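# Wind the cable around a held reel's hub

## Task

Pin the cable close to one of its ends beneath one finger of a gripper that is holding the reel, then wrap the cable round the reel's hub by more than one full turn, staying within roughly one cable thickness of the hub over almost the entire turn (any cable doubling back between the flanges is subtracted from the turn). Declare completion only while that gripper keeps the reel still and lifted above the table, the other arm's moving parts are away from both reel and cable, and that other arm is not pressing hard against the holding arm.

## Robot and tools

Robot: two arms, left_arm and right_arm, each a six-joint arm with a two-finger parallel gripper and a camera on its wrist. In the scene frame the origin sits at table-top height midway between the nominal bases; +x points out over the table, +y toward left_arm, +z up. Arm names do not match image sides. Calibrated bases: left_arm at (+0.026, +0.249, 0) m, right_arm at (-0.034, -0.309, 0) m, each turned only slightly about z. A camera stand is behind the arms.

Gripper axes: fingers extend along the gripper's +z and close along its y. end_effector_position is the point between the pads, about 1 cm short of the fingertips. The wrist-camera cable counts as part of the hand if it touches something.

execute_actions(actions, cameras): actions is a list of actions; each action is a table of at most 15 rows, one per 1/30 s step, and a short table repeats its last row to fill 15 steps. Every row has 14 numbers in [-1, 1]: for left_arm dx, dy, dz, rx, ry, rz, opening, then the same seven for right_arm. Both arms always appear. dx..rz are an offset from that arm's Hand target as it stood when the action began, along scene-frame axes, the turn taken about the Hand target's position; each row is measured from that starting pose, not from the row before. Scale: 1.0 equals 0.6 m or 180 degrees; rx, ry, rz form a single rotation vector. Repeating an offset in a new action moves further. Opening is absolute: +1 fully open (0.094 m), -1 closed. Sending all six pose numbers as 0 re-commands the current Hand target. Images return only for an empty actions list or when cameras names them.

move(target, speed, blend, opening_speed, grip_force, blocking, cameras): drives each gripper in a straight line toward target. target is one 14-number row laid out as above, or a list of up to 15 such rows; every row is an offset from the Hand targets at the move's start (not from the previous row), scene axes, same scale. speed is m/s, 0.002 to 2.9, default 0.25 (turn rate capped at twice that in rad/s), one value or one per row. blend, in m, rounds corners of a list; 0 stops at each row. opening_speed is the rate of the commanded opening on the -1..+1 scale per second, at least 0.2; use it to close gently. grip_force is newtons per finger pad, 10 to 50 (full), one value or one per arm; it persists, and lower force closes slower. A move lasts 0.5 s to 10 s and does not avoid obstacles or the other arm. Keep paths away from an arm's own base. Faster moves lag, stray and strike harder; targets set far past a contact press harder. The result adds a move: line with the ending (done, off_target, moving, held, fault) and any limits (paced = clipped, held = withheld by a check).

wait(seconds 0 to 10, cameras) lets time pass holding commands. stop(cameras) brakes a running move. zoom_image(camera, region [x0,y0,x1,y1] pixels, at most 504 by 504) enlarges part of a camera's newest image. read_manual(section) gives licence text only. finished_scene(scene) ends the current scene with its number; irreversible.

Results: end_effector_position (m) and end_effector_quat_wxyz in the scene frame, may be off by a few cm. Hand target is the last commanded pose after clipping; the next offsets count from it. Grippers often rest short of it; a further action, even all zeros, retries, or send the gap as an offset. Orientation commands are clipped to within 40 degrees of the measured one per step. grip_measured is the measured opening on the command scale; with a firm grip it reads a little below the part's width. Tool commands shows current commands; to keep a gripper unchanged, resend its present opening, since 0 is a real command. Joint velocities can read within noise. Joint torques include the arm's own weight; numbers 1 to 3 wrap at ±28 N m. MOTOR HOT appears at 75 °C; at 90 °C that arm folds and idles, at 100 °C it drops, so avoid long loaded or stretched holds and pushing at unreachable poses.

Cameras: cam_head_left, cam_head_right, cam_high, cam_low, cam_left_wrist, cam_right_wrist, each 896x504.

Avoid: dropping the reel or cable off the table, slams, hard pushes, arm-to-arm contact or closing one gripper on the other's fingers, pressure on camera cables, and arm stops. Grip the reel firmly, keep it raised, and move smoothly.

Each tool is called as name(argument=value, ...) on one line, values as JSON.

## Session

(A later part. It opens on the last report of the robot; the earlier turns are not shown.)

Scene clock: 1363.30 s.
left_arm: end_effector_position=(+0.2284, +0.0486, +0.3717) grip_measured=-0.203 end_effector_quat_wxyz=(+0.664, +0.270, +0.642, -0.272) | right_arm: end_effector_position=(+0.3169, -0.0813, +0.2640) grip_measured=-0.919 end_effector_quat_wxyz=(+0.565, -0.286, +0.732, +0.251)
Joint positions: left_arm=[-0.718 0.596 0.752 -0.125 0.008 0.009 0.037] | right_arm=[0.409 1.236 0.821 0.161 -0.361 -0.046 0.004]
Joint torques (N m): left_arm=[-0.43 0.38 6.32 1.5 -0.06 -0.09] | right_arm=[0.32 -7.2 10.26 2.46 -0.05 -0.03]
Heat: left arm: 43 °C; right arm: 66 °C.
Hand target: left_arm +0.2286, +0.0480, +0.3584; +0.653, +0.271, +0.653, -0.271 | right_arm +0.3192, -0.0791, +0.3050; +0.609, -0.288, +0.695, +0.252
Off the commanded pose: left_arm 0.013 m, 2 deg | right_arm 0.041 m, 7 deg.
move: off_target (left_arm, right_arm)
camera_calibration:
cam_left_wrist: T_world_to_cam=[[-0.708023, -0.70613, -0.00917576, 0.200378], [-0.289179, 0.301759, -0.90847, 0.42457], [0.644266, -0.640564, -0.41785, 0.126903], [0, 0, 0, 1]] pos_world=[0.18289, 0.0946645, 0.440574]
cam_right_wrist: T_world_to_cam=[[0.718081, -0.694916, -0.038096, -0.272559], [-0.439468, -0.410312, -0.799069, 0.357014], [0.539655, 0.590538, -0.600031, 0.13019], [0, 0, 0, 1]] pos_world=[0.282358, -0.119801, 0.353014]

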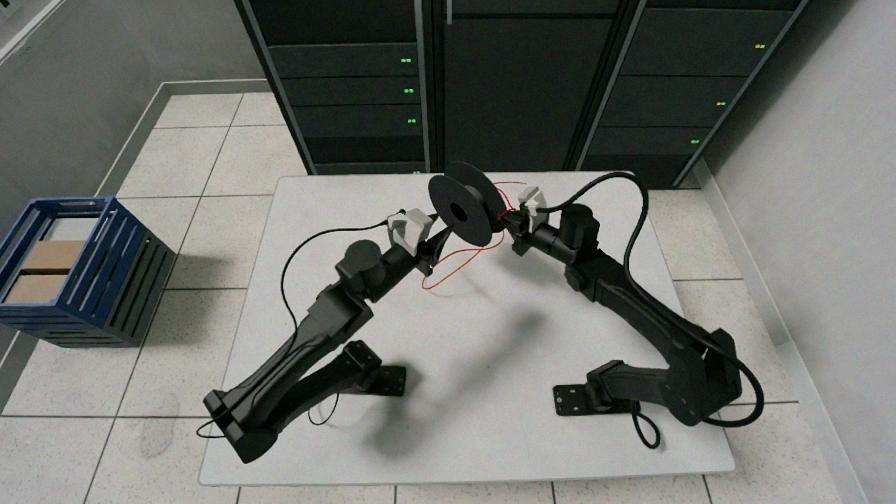

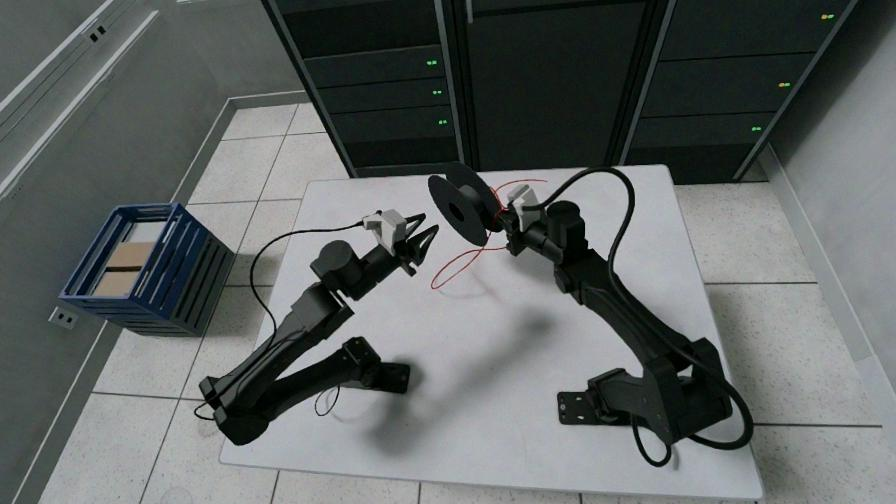

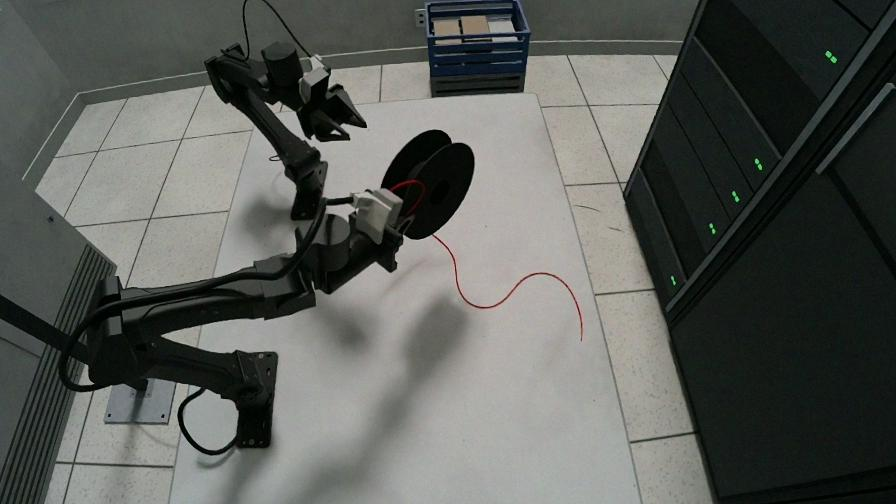

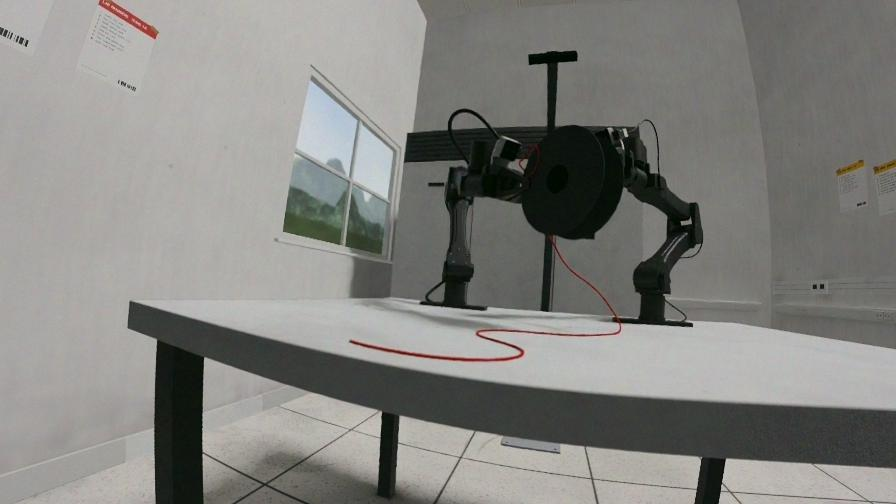

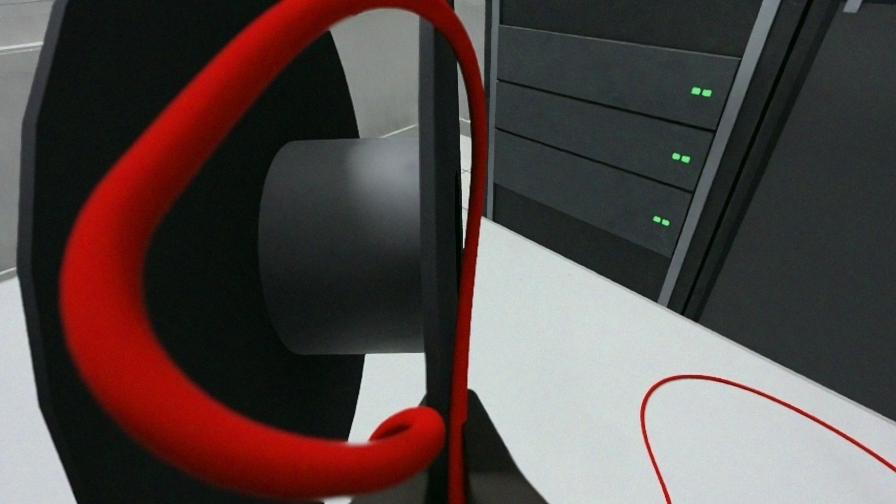

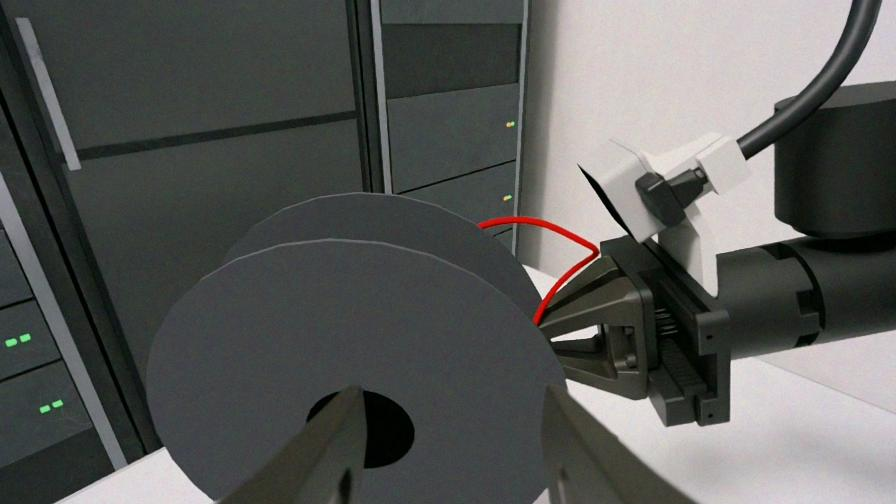

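move(target=[0.0213,0.0218,-0.3625,0.1626,0.1673,0,0.3, -0.0038,-0.0037,-0.0683,-0.0259,0.0252,0,-1], speed=0.2, cameras=["cam_right_wrist", "cam_low", "cam_left_wrist", "cam_high", "cam_head_right"])

zoom_image(camera="cam_low", region=[480, 110, 680, 370])

zoom_image(camera="cam_head_right", region=[390, 130, 570, 320])

Scene clock: 1411.70 s.
left_arm: end_effector_position=(+0.2448, +0.0578, +0.1515) grip_measured=+0.297 end_effector_quat_wxyz=(+0.386, +0.342, +0.841, -0.163) | right_arm: end_effector_position=(+0.3140, -0.0850, +0.2504) grip_measured=-0.919 end_effector_quat_wxyz=(+0.548, -0.299, +0.746, +0.234)
Joint positions: left_arm=[-0.605 0.864 0.604 -0.449 0.09 0.064 0.061] | right_arm=[0.409 1.232 0.821 0.096 -0.348 -0.089 0.004]
Joint torques (N m): left_arm=[0.7 -0.96 6.75 1.29 0.1 0.1] | right_arm=[0.44 -4.51 7.8 2.44 -0.09 -0.01]
Heat: left arm: 43 °C; right arm: 65 °C.
Hand target: left_arm +0.2413, +0.0610, +0.1409; +0.374, +0.346, +0.845, -0.159 | right_arm +0.3170, -0.0813, +0.2640; +0.568, -0.302, +0.728, +0.235
Off the commanded pose: left_arm 0.012 m, 2 deg | right_arm 0.014 m, 3 deg.
move: off_target (left_arm, right_arm)
camera_calibration:
cam_left_wrist: T_world_to_cam=[[-0.700843, -0.713256, 0.00922319, 0.212269], [-0.658649, 0.642114, -0.392264, 0.219132], [0.273862, -0.280991, -0.919806, 0.176063], [0, 0, 0, 1]] pos_world=[0.244881, 0.0601658, 0.245944]
cam_right_wrist: T_world_to_cam=[[0.717015, -0.696884, -0.0155658, -0.278984], [-0.458874, -0.455085, -0.763107, 0.336663], [0.524713, 0.554302, -0.646085, 0.138891], [0, 0, 0, 1]] pos_world=[0.281643, -0.118196, 0.342302]
Images, in order (width x height): cam_head_right 896x504, cam_high 896x504, cam_low 896x504, cam_left_wrist 896x504, cam_right_wrist 896x504.

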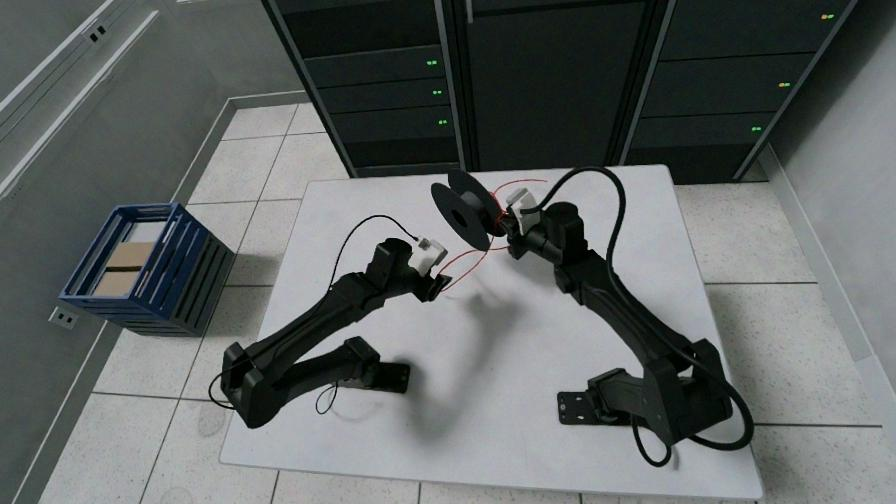

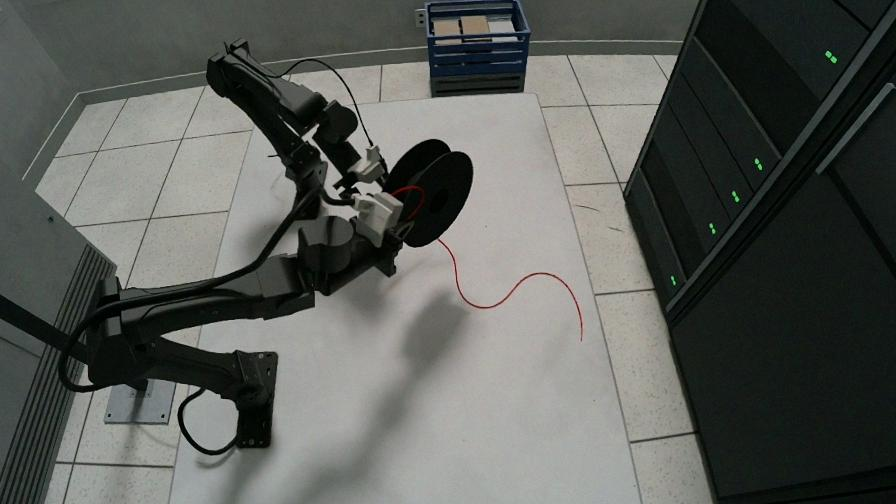

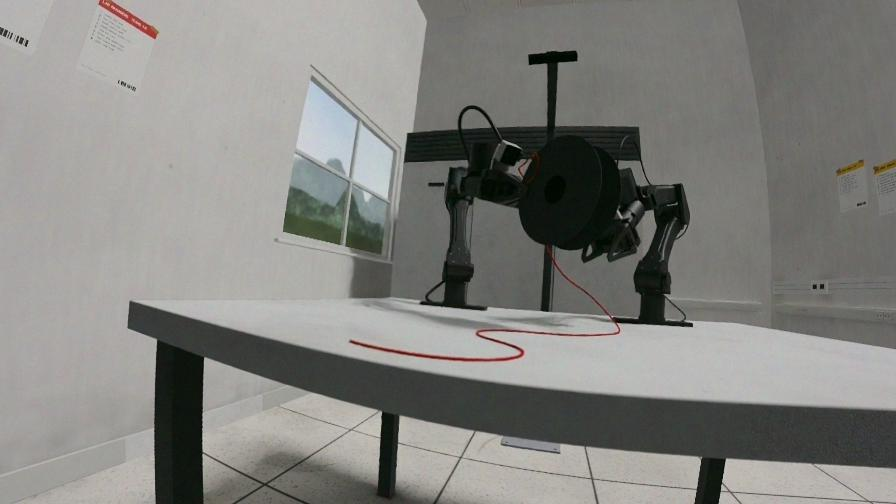

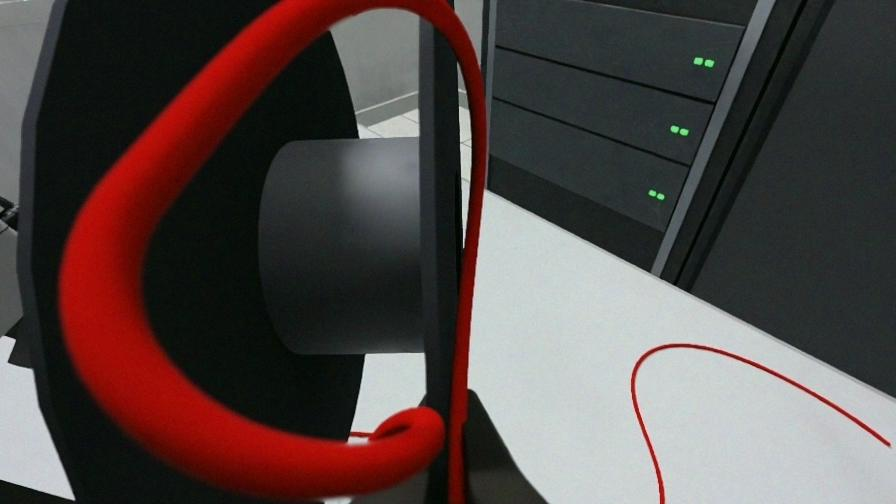

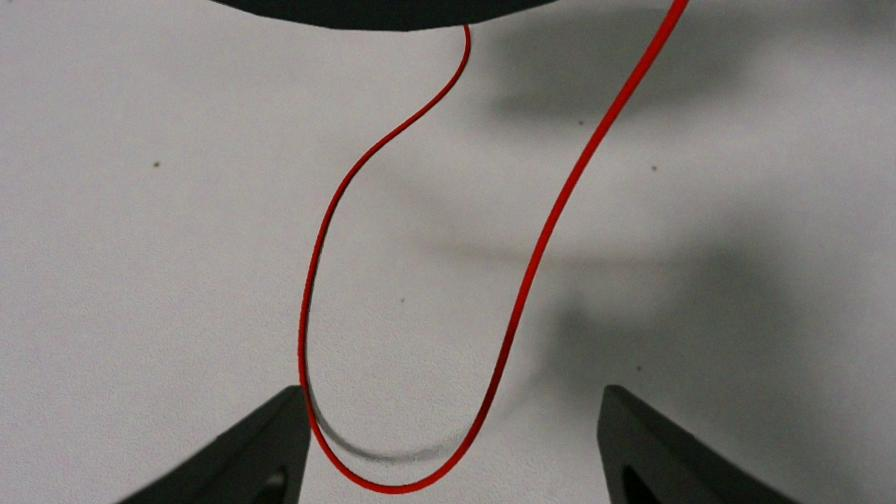

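Scaled by 1.938 from the camera's 896x504 image, which has a finer 1280x720 frame.

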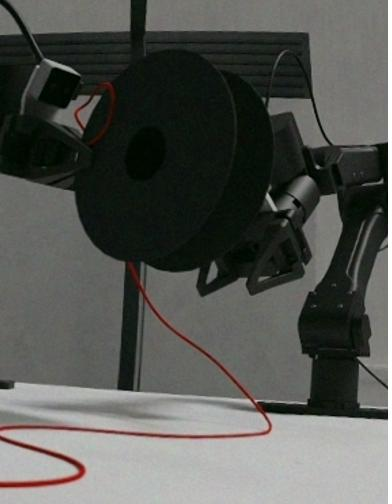

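Scaled by 2.653 from the camera's 896x504 image, which has a finer 1280x720 frame.

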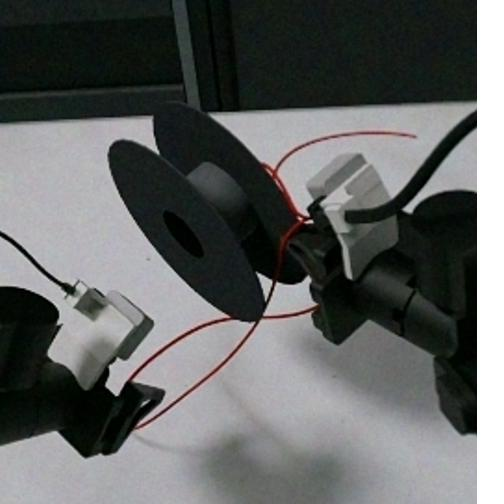

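move(target=[-0.0337,-0.0347,0,0,0,0,0.3, 0,0,0,0,0,0,-1], speed=0.15, cameras=["cam_right_wrist"])

Scene clock: 1437.00 s.
left_arm: end_effector_position=(+0.2243, +0.0364, +0.1511) grip_measured=+0.297 end_effector_quat_wxyz=(+0.384, +0.348, +0.839, -0.165) | right_arm: end_effector_position=(+0.3139, -0.0850, +0.2503) grip_measured=-0.919 end_effector_quat_wxyz=(+0.547, -0.299, +0.746, +0.233)
Joint positions: left_arm=[-0.784 0.864 0.604 -0.449 -0.035 -0.044 0.061] | right_arm=[0.409 1.232 0.821 0.096 -0.348 -0.09 0.004]
Joint torques (N m): left_arm=[-0.51 -1.32 6.72 1.32 -0.11 -0.05] | right_arm=[0.44 -4.51 7.8 2.45 -0.07 -0.02]
Heat: left arm: 43 °C; right arm: 67 °C.
Hand target: left_arm +0.2211, +0.0402, +0.1409; +0.374, +0.346, +0.845, -0.159 | right_arm +0.3169, -0.0813, +0.2640; +0.568, -0.302, +0.728, +0.235
Off the commanded pose: left_arm 0.011 m, 1 deg | right_arm 0.015 m, 3 deg.
move: off_target (left_arm, right_arm)
camera_calibration:
cam_right_wrist: T_world_to_cam=[[0.717074, -0.696828, -0.0153629, -0.278992], [-0.458918, -0.455432, -0.762874, 0.336434], [0.524595, 0.554087, -0.646365, 0.138982], [0, 0, 0, 1]] pos_world=[0.281544, -0.118195, 0.342203]
Images, in order (width x height): cam_right_wrist 896x504.

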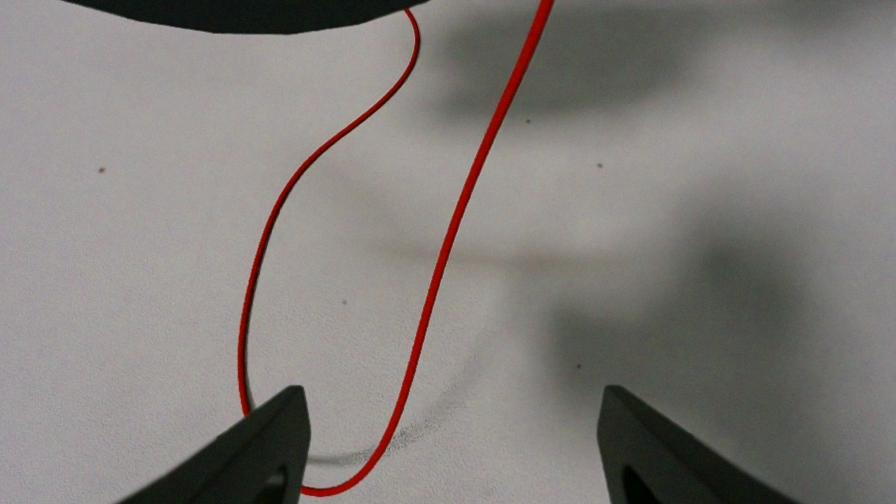

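move(target=[0.0945,-0.092,-0.1195,0,0,0,0.3, 0,0,0,0,0,0,-1], speed=0.12, cameras=["cam_right_wrist", "cam_low", "cam_head_right"])

zoom_image(camera="cam_low", region=[480, 110, 680, 370])

zoom_image(camera="cam_head_right", region=[390, 130, 570, 320])

Scene clock: 1445.47 s.
left_arm: end_effector_position=(+0.2781, -0.0169, +0.0742) grip_measured=+0.297 end_effector_quat_wxyz=(+0.378, +0.344, +0.845, -0.161) | right_arm: end_effector_position=(+0.3139, -0.0850, +0.2503) grip_measured=-0.919 end_effector_quat_wxyz=(+0.547, -0.299, +0.746, +0.233)
Joint positions: left_arm=[-0.768 1.369 0.556 0.089 -0.03 -0.043 0.061] | right_arm=[0.409 1.232 0.821 0.096 -0.348 -0.09 0.004]
Joint torques (N m): left_arm=[0.49 -4 7.08 1.46 0 0.13] | right_arm=[0.44 -4.51 7.79 2.45 -0.07 -0.02]
Heat: left arm: 43 °C; right arm: 68 °C.
Hand target: left_arm +0.2778, -0.0150, +0.0691; +0.374, +0.346, +0.845, -0.159 | right_arm +0.3169, -0.0813, +0.2640; +0.568, -0.302, +0.728, +0.235
Off the commanded pose: left_arm 0.005 m, 1 deg | right_arm 0.015 m, 3 deg.
move: off_target (right_arm)
camera_calibration:
cam_right_wrist: T_world_to_cam=[[0.717074, -0.696828, -0.0153629, -0.278992], [-0.458918, -0.455432, -0.762874, 0.336434], [0.524595, 0.554087, -0.646365, 0.138982], [0, 0, 0, 1]] pos_world=[0.281544, -0.118195, 0.342203]
Images, in order (width x height): cam_head_right 896x504, cam_low 896x504, cam_right_wrist 896x504.

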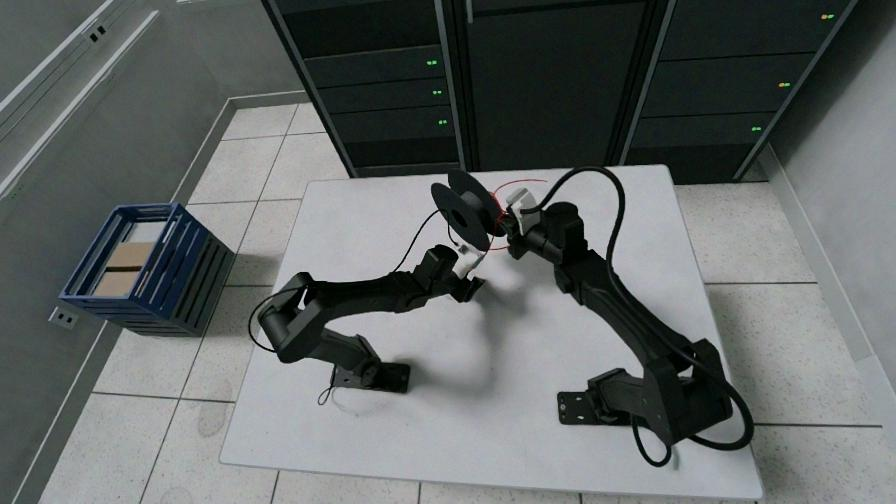

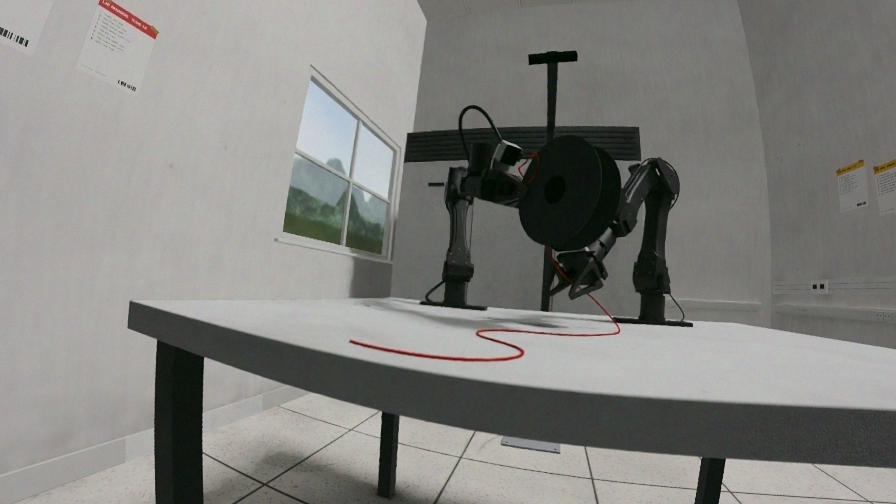

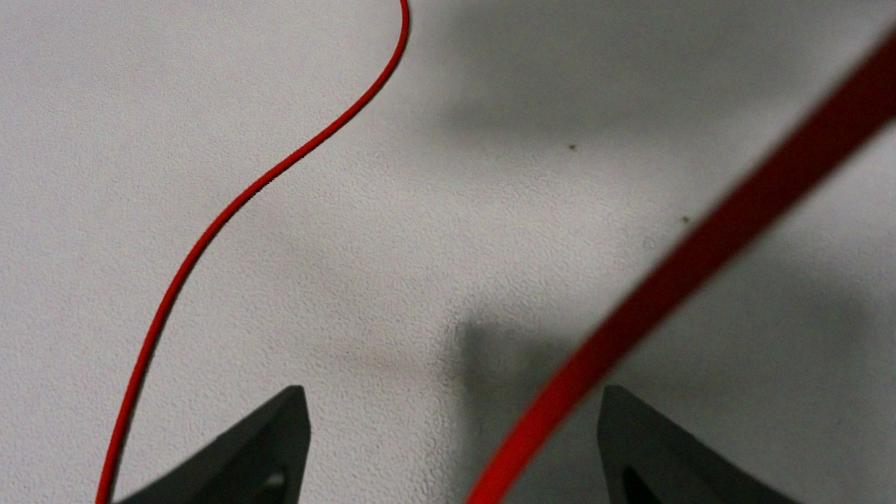

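Scaled by 1.938 from the camera's 896x504 image, which has a finer 1280x720 frame.

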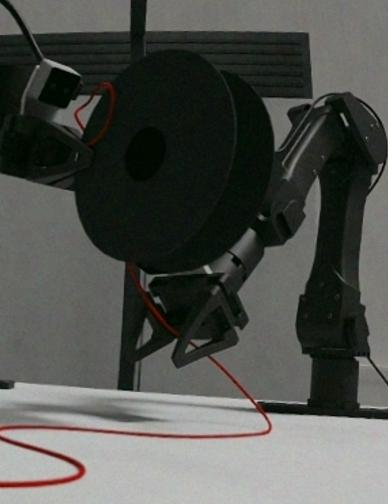

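Scaled by 2.653 from the camera's 896x504 image, which has a finer 1280x720 frame.

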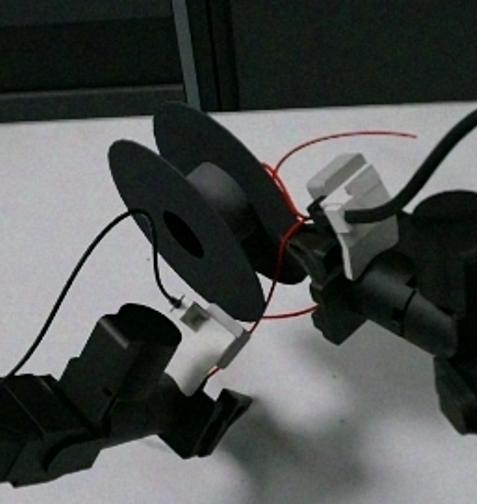

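move(target=[0,0,0,0,0,0,-0.915, 0,0,0,0,0,0,-1], speed=0.1, opening_speed=0.6, cameras=["cam_right_wrist", "cam_low"])

zoom_image(camera="cam_low", region=[520, 220, 640, 340])

Scene clock: 1457.57 s.
left_arm: end_effector_position=(+0.2781, -0.0170, +0.0743) grip_measured=-0.912 end_effector_quat_wxyz=(+0.378, +0.344, +0.844, -0.161) | right_arm: end_effector_position=(+0.3139, -0.0850, +0.2503) grip_measured=-0.919 end_effector_quat_wxyz=(+0.547, -0.299, +0.746, +0.233)
Joint positions: left_arm=[-0.768 1.369 0.556 0.089 -0.03 -0.043 0.004] | right_arm=[0.409 1.232 0.821 0.096 -0.348 -0.09 0.004]
Joint torques (N m): left_arm=[0.5 -4.07 6.78 1.43 0.01 0.1] | right_arm=[0.43 -4.49 7.8 2.45 -0.08 -0.03]
Heat: left arm: 44 °C; right arm: 68 °C.
Hand target: left_arm +0.2778, -0.0150, +0.0692; +0.374, +0.346, +0.845, -0.159 | right_arm +0.3169, -0.0813, +0.2640; +0.568, -0.302, +0.728, +0.235
Off the commanded pose: left_arm 0.006 m, 1 deg | right_arm 0.015 m, 3 deg.
move: off_target (right_arm)
camera_calibration:
cam_right_wrist: T_world_to_cam=[[0.717074, -0.696828, -0.0153629, -0.278992], [-0.458918, -0.455432, -0.762874, 0.336434], [0.524595, 0.554087, -0.646365, 0.138982], [0, 0, 0, 1]] pos_world=[0.281544, -0.118195, 0.342203]
Images, in order (width x height): cam_low 896x504, cam_right_wrist 896x504.

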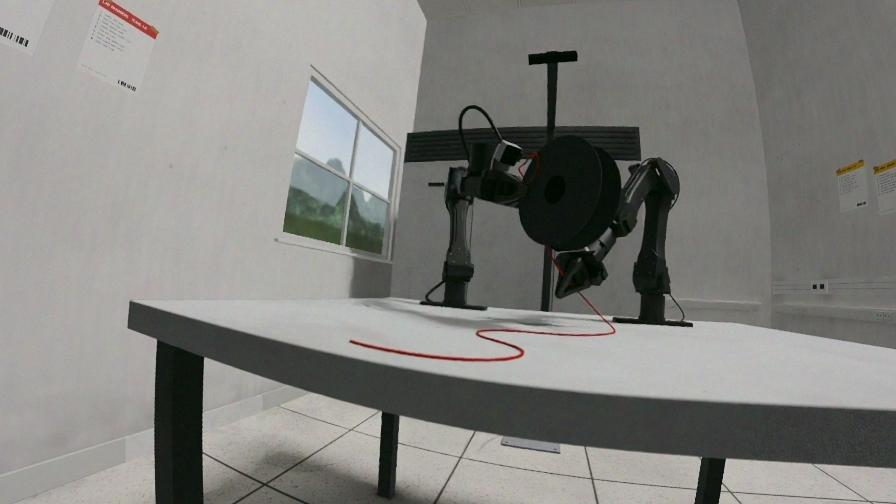

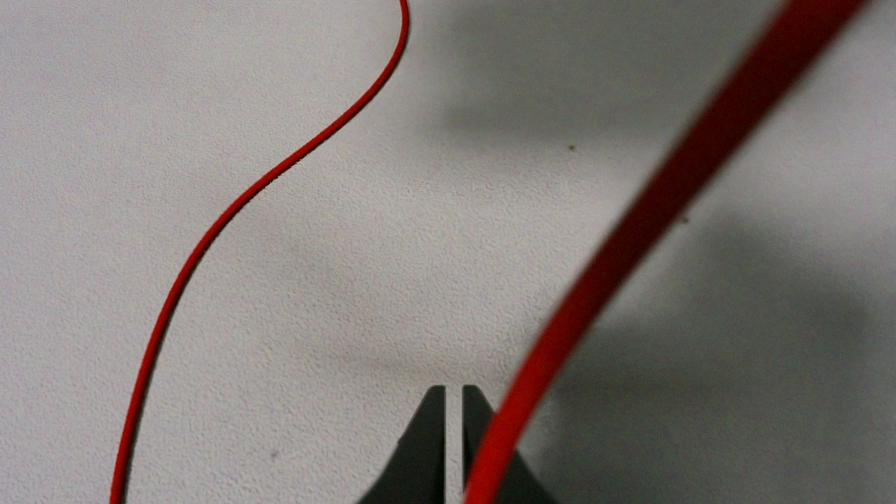

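Scaled by 4.200 from the camera's 896x504 image, which has a finer 1280x720 frame.

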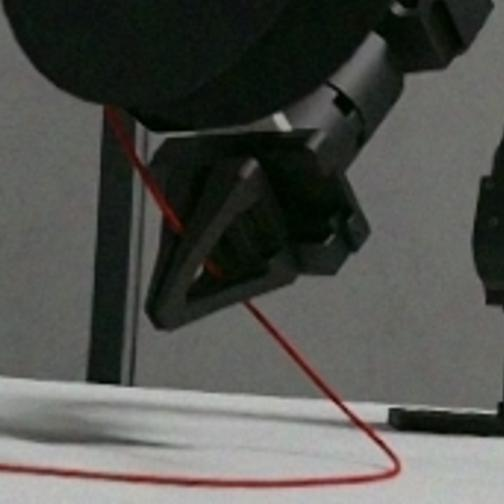

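move(target=[[-0.1002,-0.0342,0.218,-0.08,-0.083,0,-0.935, 0,0,-0.014,-0.008,0.0078,0,-1],[-0.1118,-0.0698,0.4013,-0.1626,-0.1673,0,-0.935, 0,0,-0.028,-0.0158,0.0156,0,-1],[-0.0302,-0.0103,0.568,-0.1626,-0.1673,0,-0.935, 0,0,-0.028,-0.0158,0.0156,0,-1]], speed=0.12, blend=0.03, cameras=["cam_right_wrist", "cam_low", "cam_left_wrist", "cam_high", "cam_head_right"])

zoom_image(camera="cam_low", region=[460, 70, 680, 350])

zoom_image(camera="cam_head_right", region=[390, 110, 590, 310])

zoom_image(camera="cam_high", region=[310, 90, 510, 310])

Scene clock: 1514.93 s.
left_arm: end_effector_position=(+0.2598, -0.0228, +0.3994) grip_measured=-0.932 end_effector_quat_wxyz=(+0.648, +0.271, +0.659, -0.270) | right_arm: end_effector_position=(+0.3118, -0.0868, +0.2277) grip_measured=-0.919 end_effector_quat_wxyz=(+0.517, -0.306, +0.768, +0.221)
Joint positions: left_arm=[-0.881 0.95 0.99 -0.055 -0.158 -0.006 0.003] | right_arm=[0.413 1.252 0.821 0.03 -0.333 -0.113 0.004]
Joint torques (N m): left_arm=[0.81 -1.76 11.51 1.48 0.01 0.1] | right_arm=[0.49 -4.71 8.72 2.41 -0.1 -0.03]
Heat: left arm: 44 °C; right arm: 69 °C.
Hand target: left_arm +0.2597, -0.0212, +0.4098; +0.653, +0.271, +0.654, -0.271 | right_arm +0.3170, -0.0813, +0.2472; +0.543, -0.310, +0.748, +0.224
Off the commanded pose: left_arm 0.011 m, 1 deg | right_arm 0.021 m, 4 deg.
move: off_target (left_arm, right_arm)
camera_calibration:
cam_left_wrist: T_world_to_cam=[[-0.706624, -0.707582, 0.00321517, 0.167002], [-0.326421, 0.321941, -0.888709, 0.482594], [0.627799, -0.629032, -0.458461, 0.0932769], [0, 0, 0, 1]] pos_world=[0.216977, 0.0214749, 0.471112]
cam_right_wrist: T_world_to_cam=[[0.714589, -0.699267, -0.0197035, -0.277601], [-0.503966, -0.495065, -0.707763, 0.315516], [0.485161, 0.515689, -0.706175, 0.149052], [0, 0, 0, 1]] pos_world=[0.285066, -0.114781, 0.323098]
Images, in order (width x height): cam_head_right 896x504, cam_high 896x504, cam_low 896x504, cam_left_wrist 896x504, cam_right_wrist 896x504.

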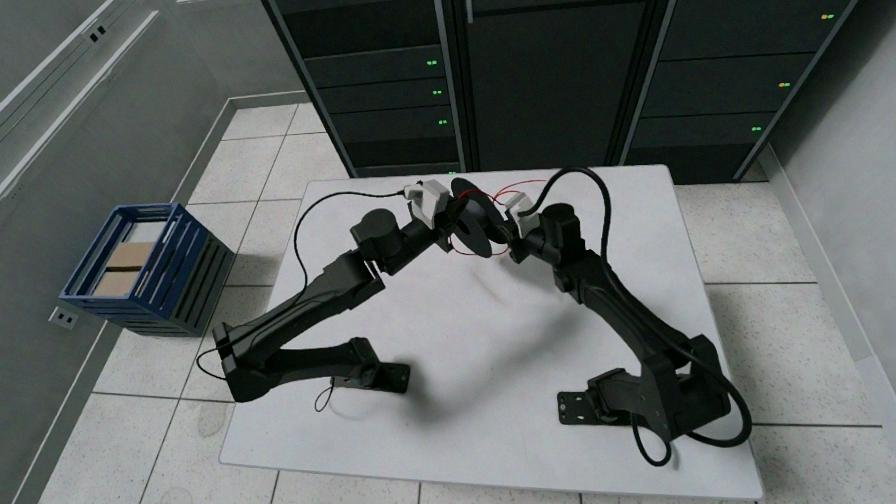

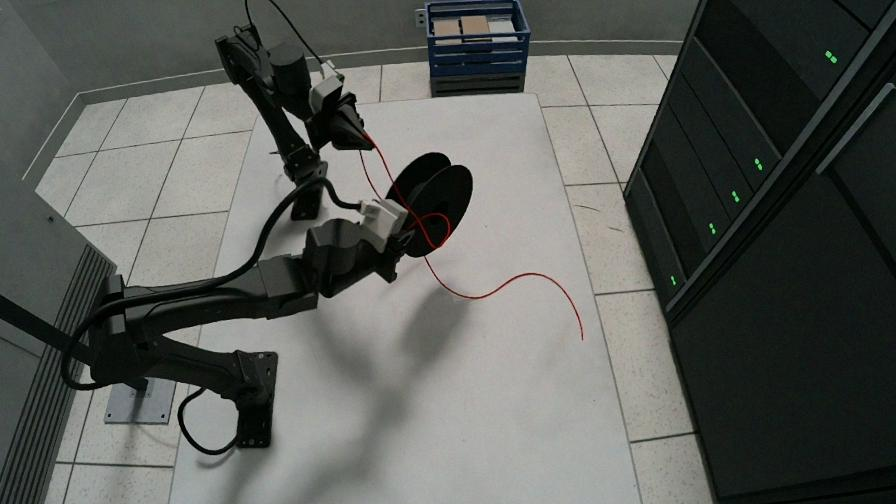

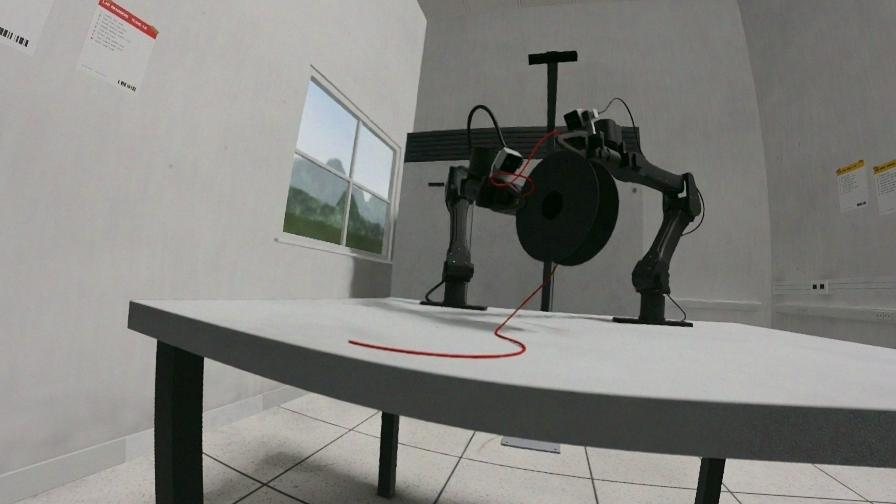

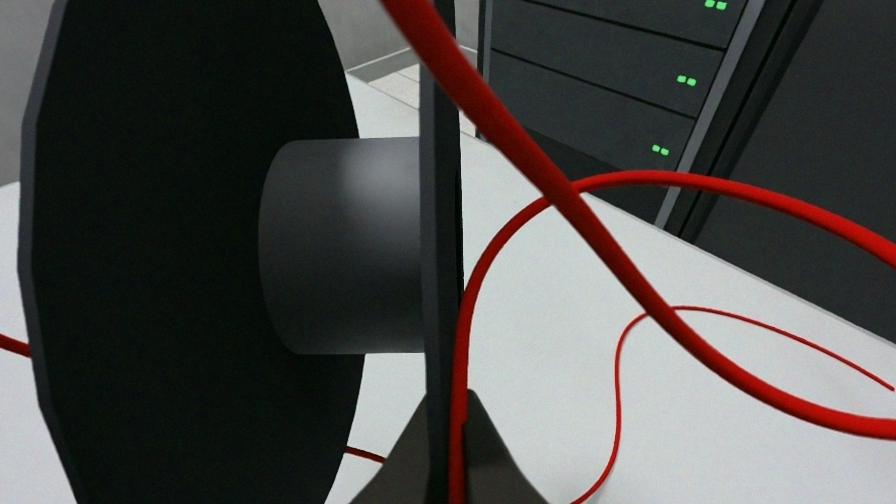

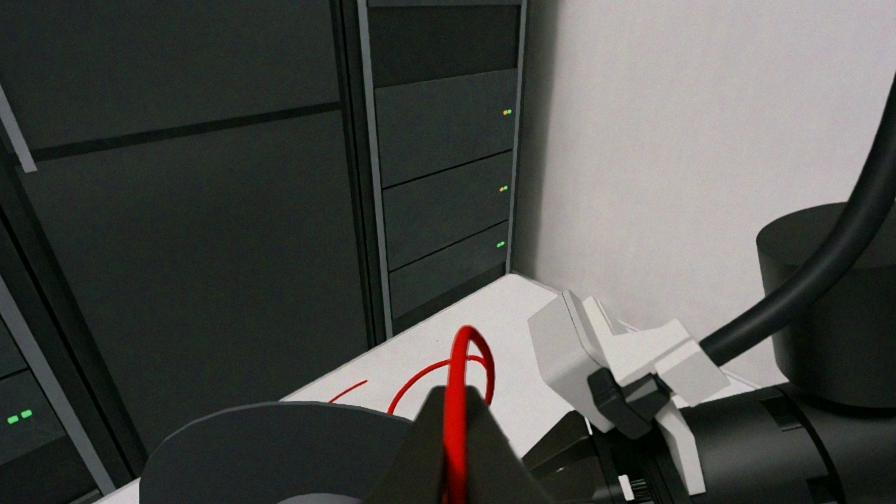

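Scaled by 1.800 from the camera's 896x504 image, which has a finer 1280x720 frame.

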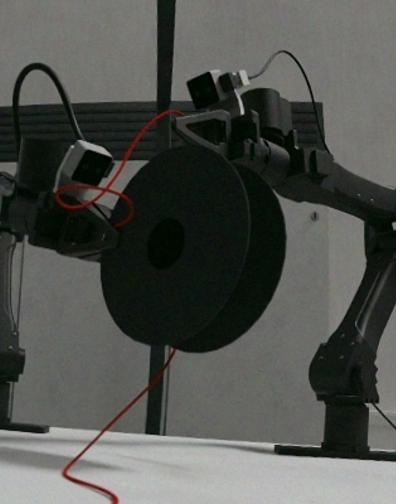

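Scaled by 2.520 from the camera's 896x504 image, which has a finer 1280x720 frame.

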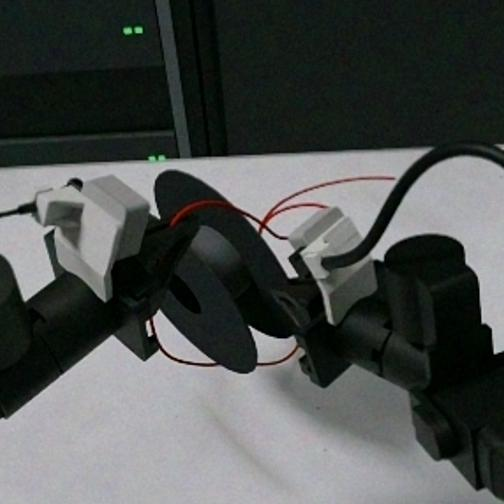

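Scaled by 2.291 from the camera's 896x504 image, which has a finer 1280x720 frame.

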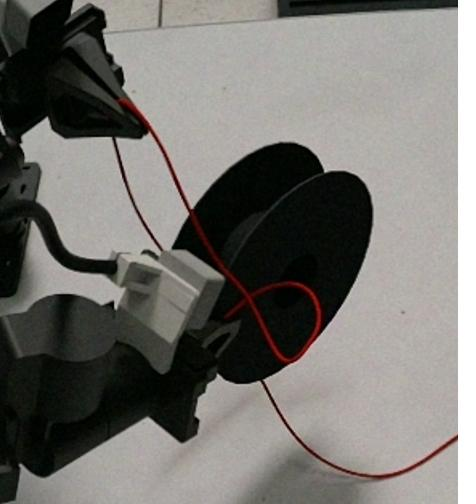

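move(target=[[0.1572,0.0637,0.01,0,0,0,-0.935, 0,0,0,0,0,0,-1],[0.2855,-0.0675,0.025,0,0,0,-0.935, 0,0,0,0,0,0,-1]], speed=0.12, blend=0.03, cameras=["cam_right_wrist", "cam_low", "cam_left_wrist", "cam_high", "cam_head_right"])

zoom_image(camera="cam_low", region=[440, 70, 660, 350])

zoom_image(camera="cam_head_right", region=[390, 110, 590, 310])

zoom_image(camera="cam_high", region=[310, 90, 510, 310])

Scene clock: 1627.83 s.
left_arm: end_effector_position=(+0.4290, -0.0594, +0.4131) grip_measured=-0.932 end_effector_quat_wxyz=(+0.643, +0.272, +0.662, -0.272) | right_arm: end_effector_position=(+0.3121, -0.0872, +0.2277) grip_measured=-0.919 end_effector_quat_wxyz=(+0.517, -0.306, +0.769, +0.220)
Joint positions: left_arm=[-0.52 1.533 1.44 0.067 0.208 -0.005 0.003] | right_arm=[0.413 1.252 0.821 0.03 -0.331 -0.113 0.004]
Joint torques (N m): left_arm=[-0.57 -6.32 12.48 1.66 -0.1 0.05] | right_arm=[0.49 -4.68 8.76 2.41 -0.13 -0.02]
Heat: left arm: 44 °C; right arm: 72 °C.
Hand target: left_arm +0.4310, -0.0616, +0.4250; +0.653, +0.271, +0.653, -0.271 | right_arm +0.3169, -0.0812, +0.2472; +0.543, -0.310, +0.748, +0.224
Off the commanded pose: left_arm 0.012 m, 2 deg | right_arm 0.021 m, 4 deg.
move: off_target (left_arm, right_arm)
camera_calibration:
cam_left_wrist: T_world_to_cam=[[-0.710274, -0.703859, 0.00967517, 0.259861], [-0.335213, 0.326118, -0.8839, 0.563884], [0.618985, -0.631055, -0.467576, -0.0222518], [0, 0, 0, 1]] pos_world=[0.387367, -0.0150291, 0.485498]
cam_right_wrist: T_world_to_cam=[[0.712888, -0.701025, -0.0188278, -0.277872], [-0.504926, -0.494468, -0.707497, 0.315778], [0.486664, 0.513872, -0.706466, 0.148511], [0, 0, 0, 1]] pos_world=[0.285261, -0.114969, 0.323098]
Images, in order (width x height): cam_head_right 896x504, cam_high 896x504, cam_low 896x504, cam_left_wrist 896x504, cam_right_wrist 896x504.

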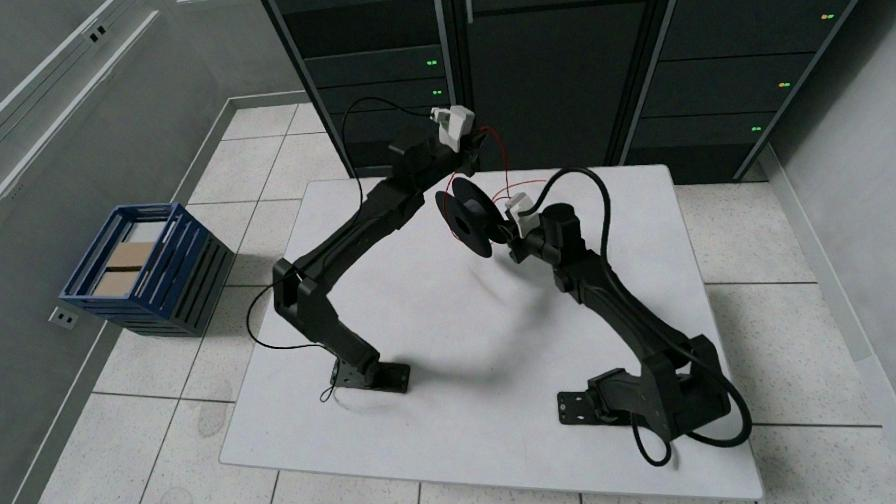

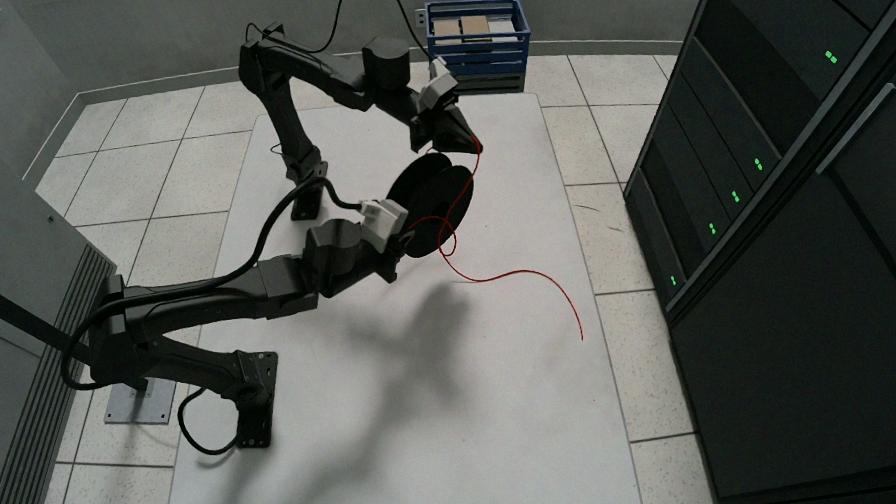

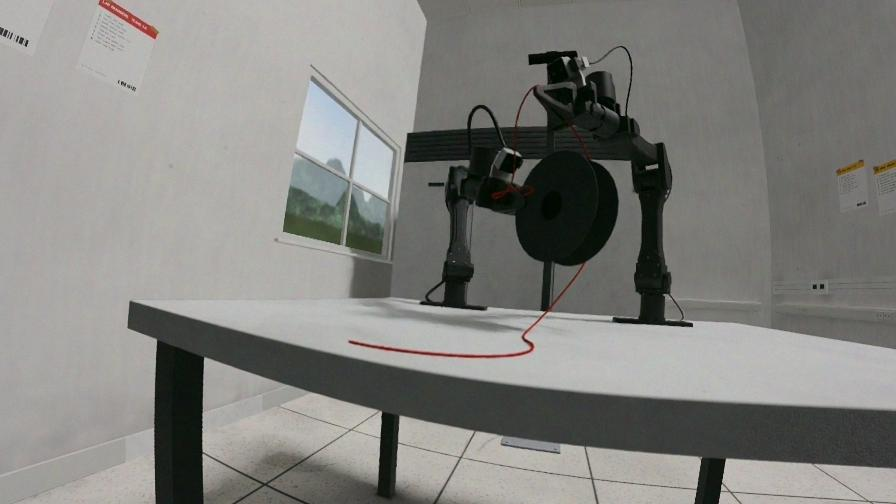

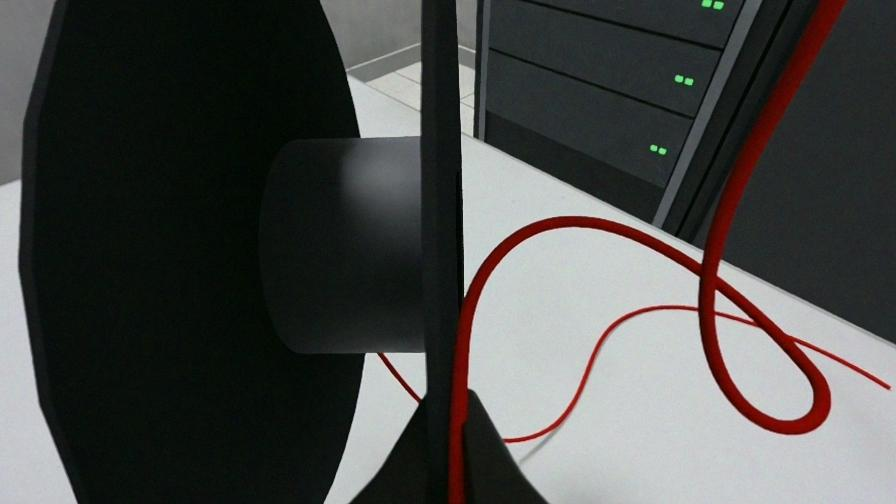

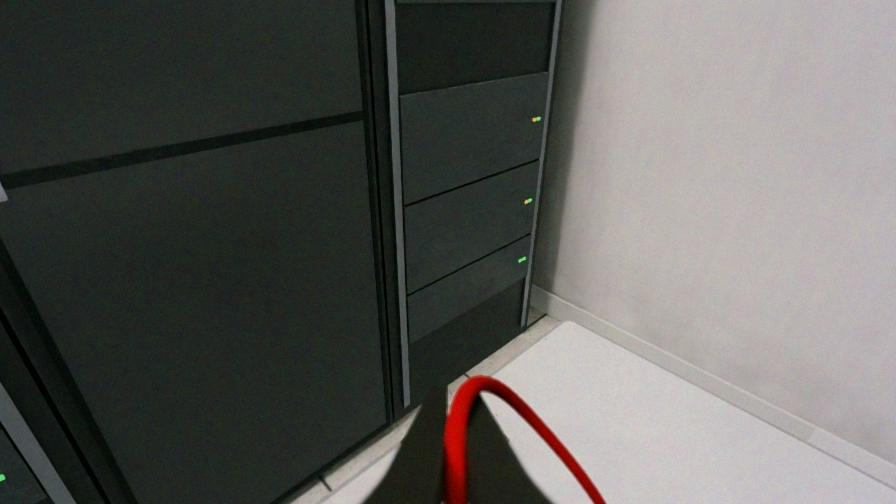

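Scaled by 1.800 from the camera's 896x504 image, which has a finer 1280x720 frame.

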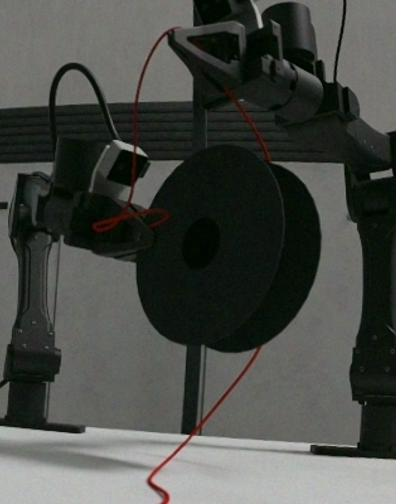

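Scaled by 2.520 from the camera's 896x504 image, which has a finer 1280x720 frame.

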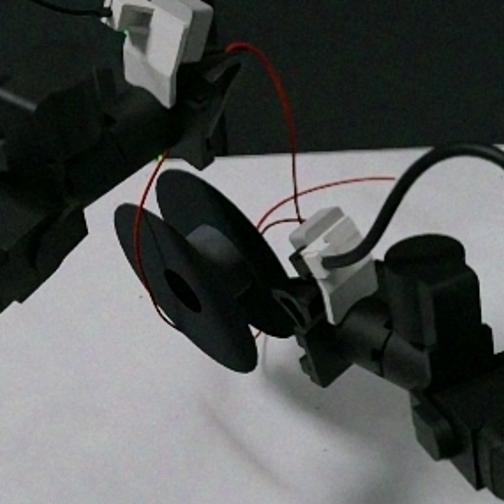

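Scaled by 2.291 from the camera's 896x504 image, which has a finer 1280x720 frame.

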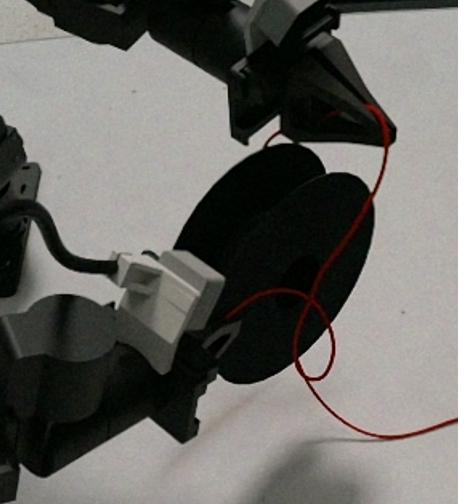

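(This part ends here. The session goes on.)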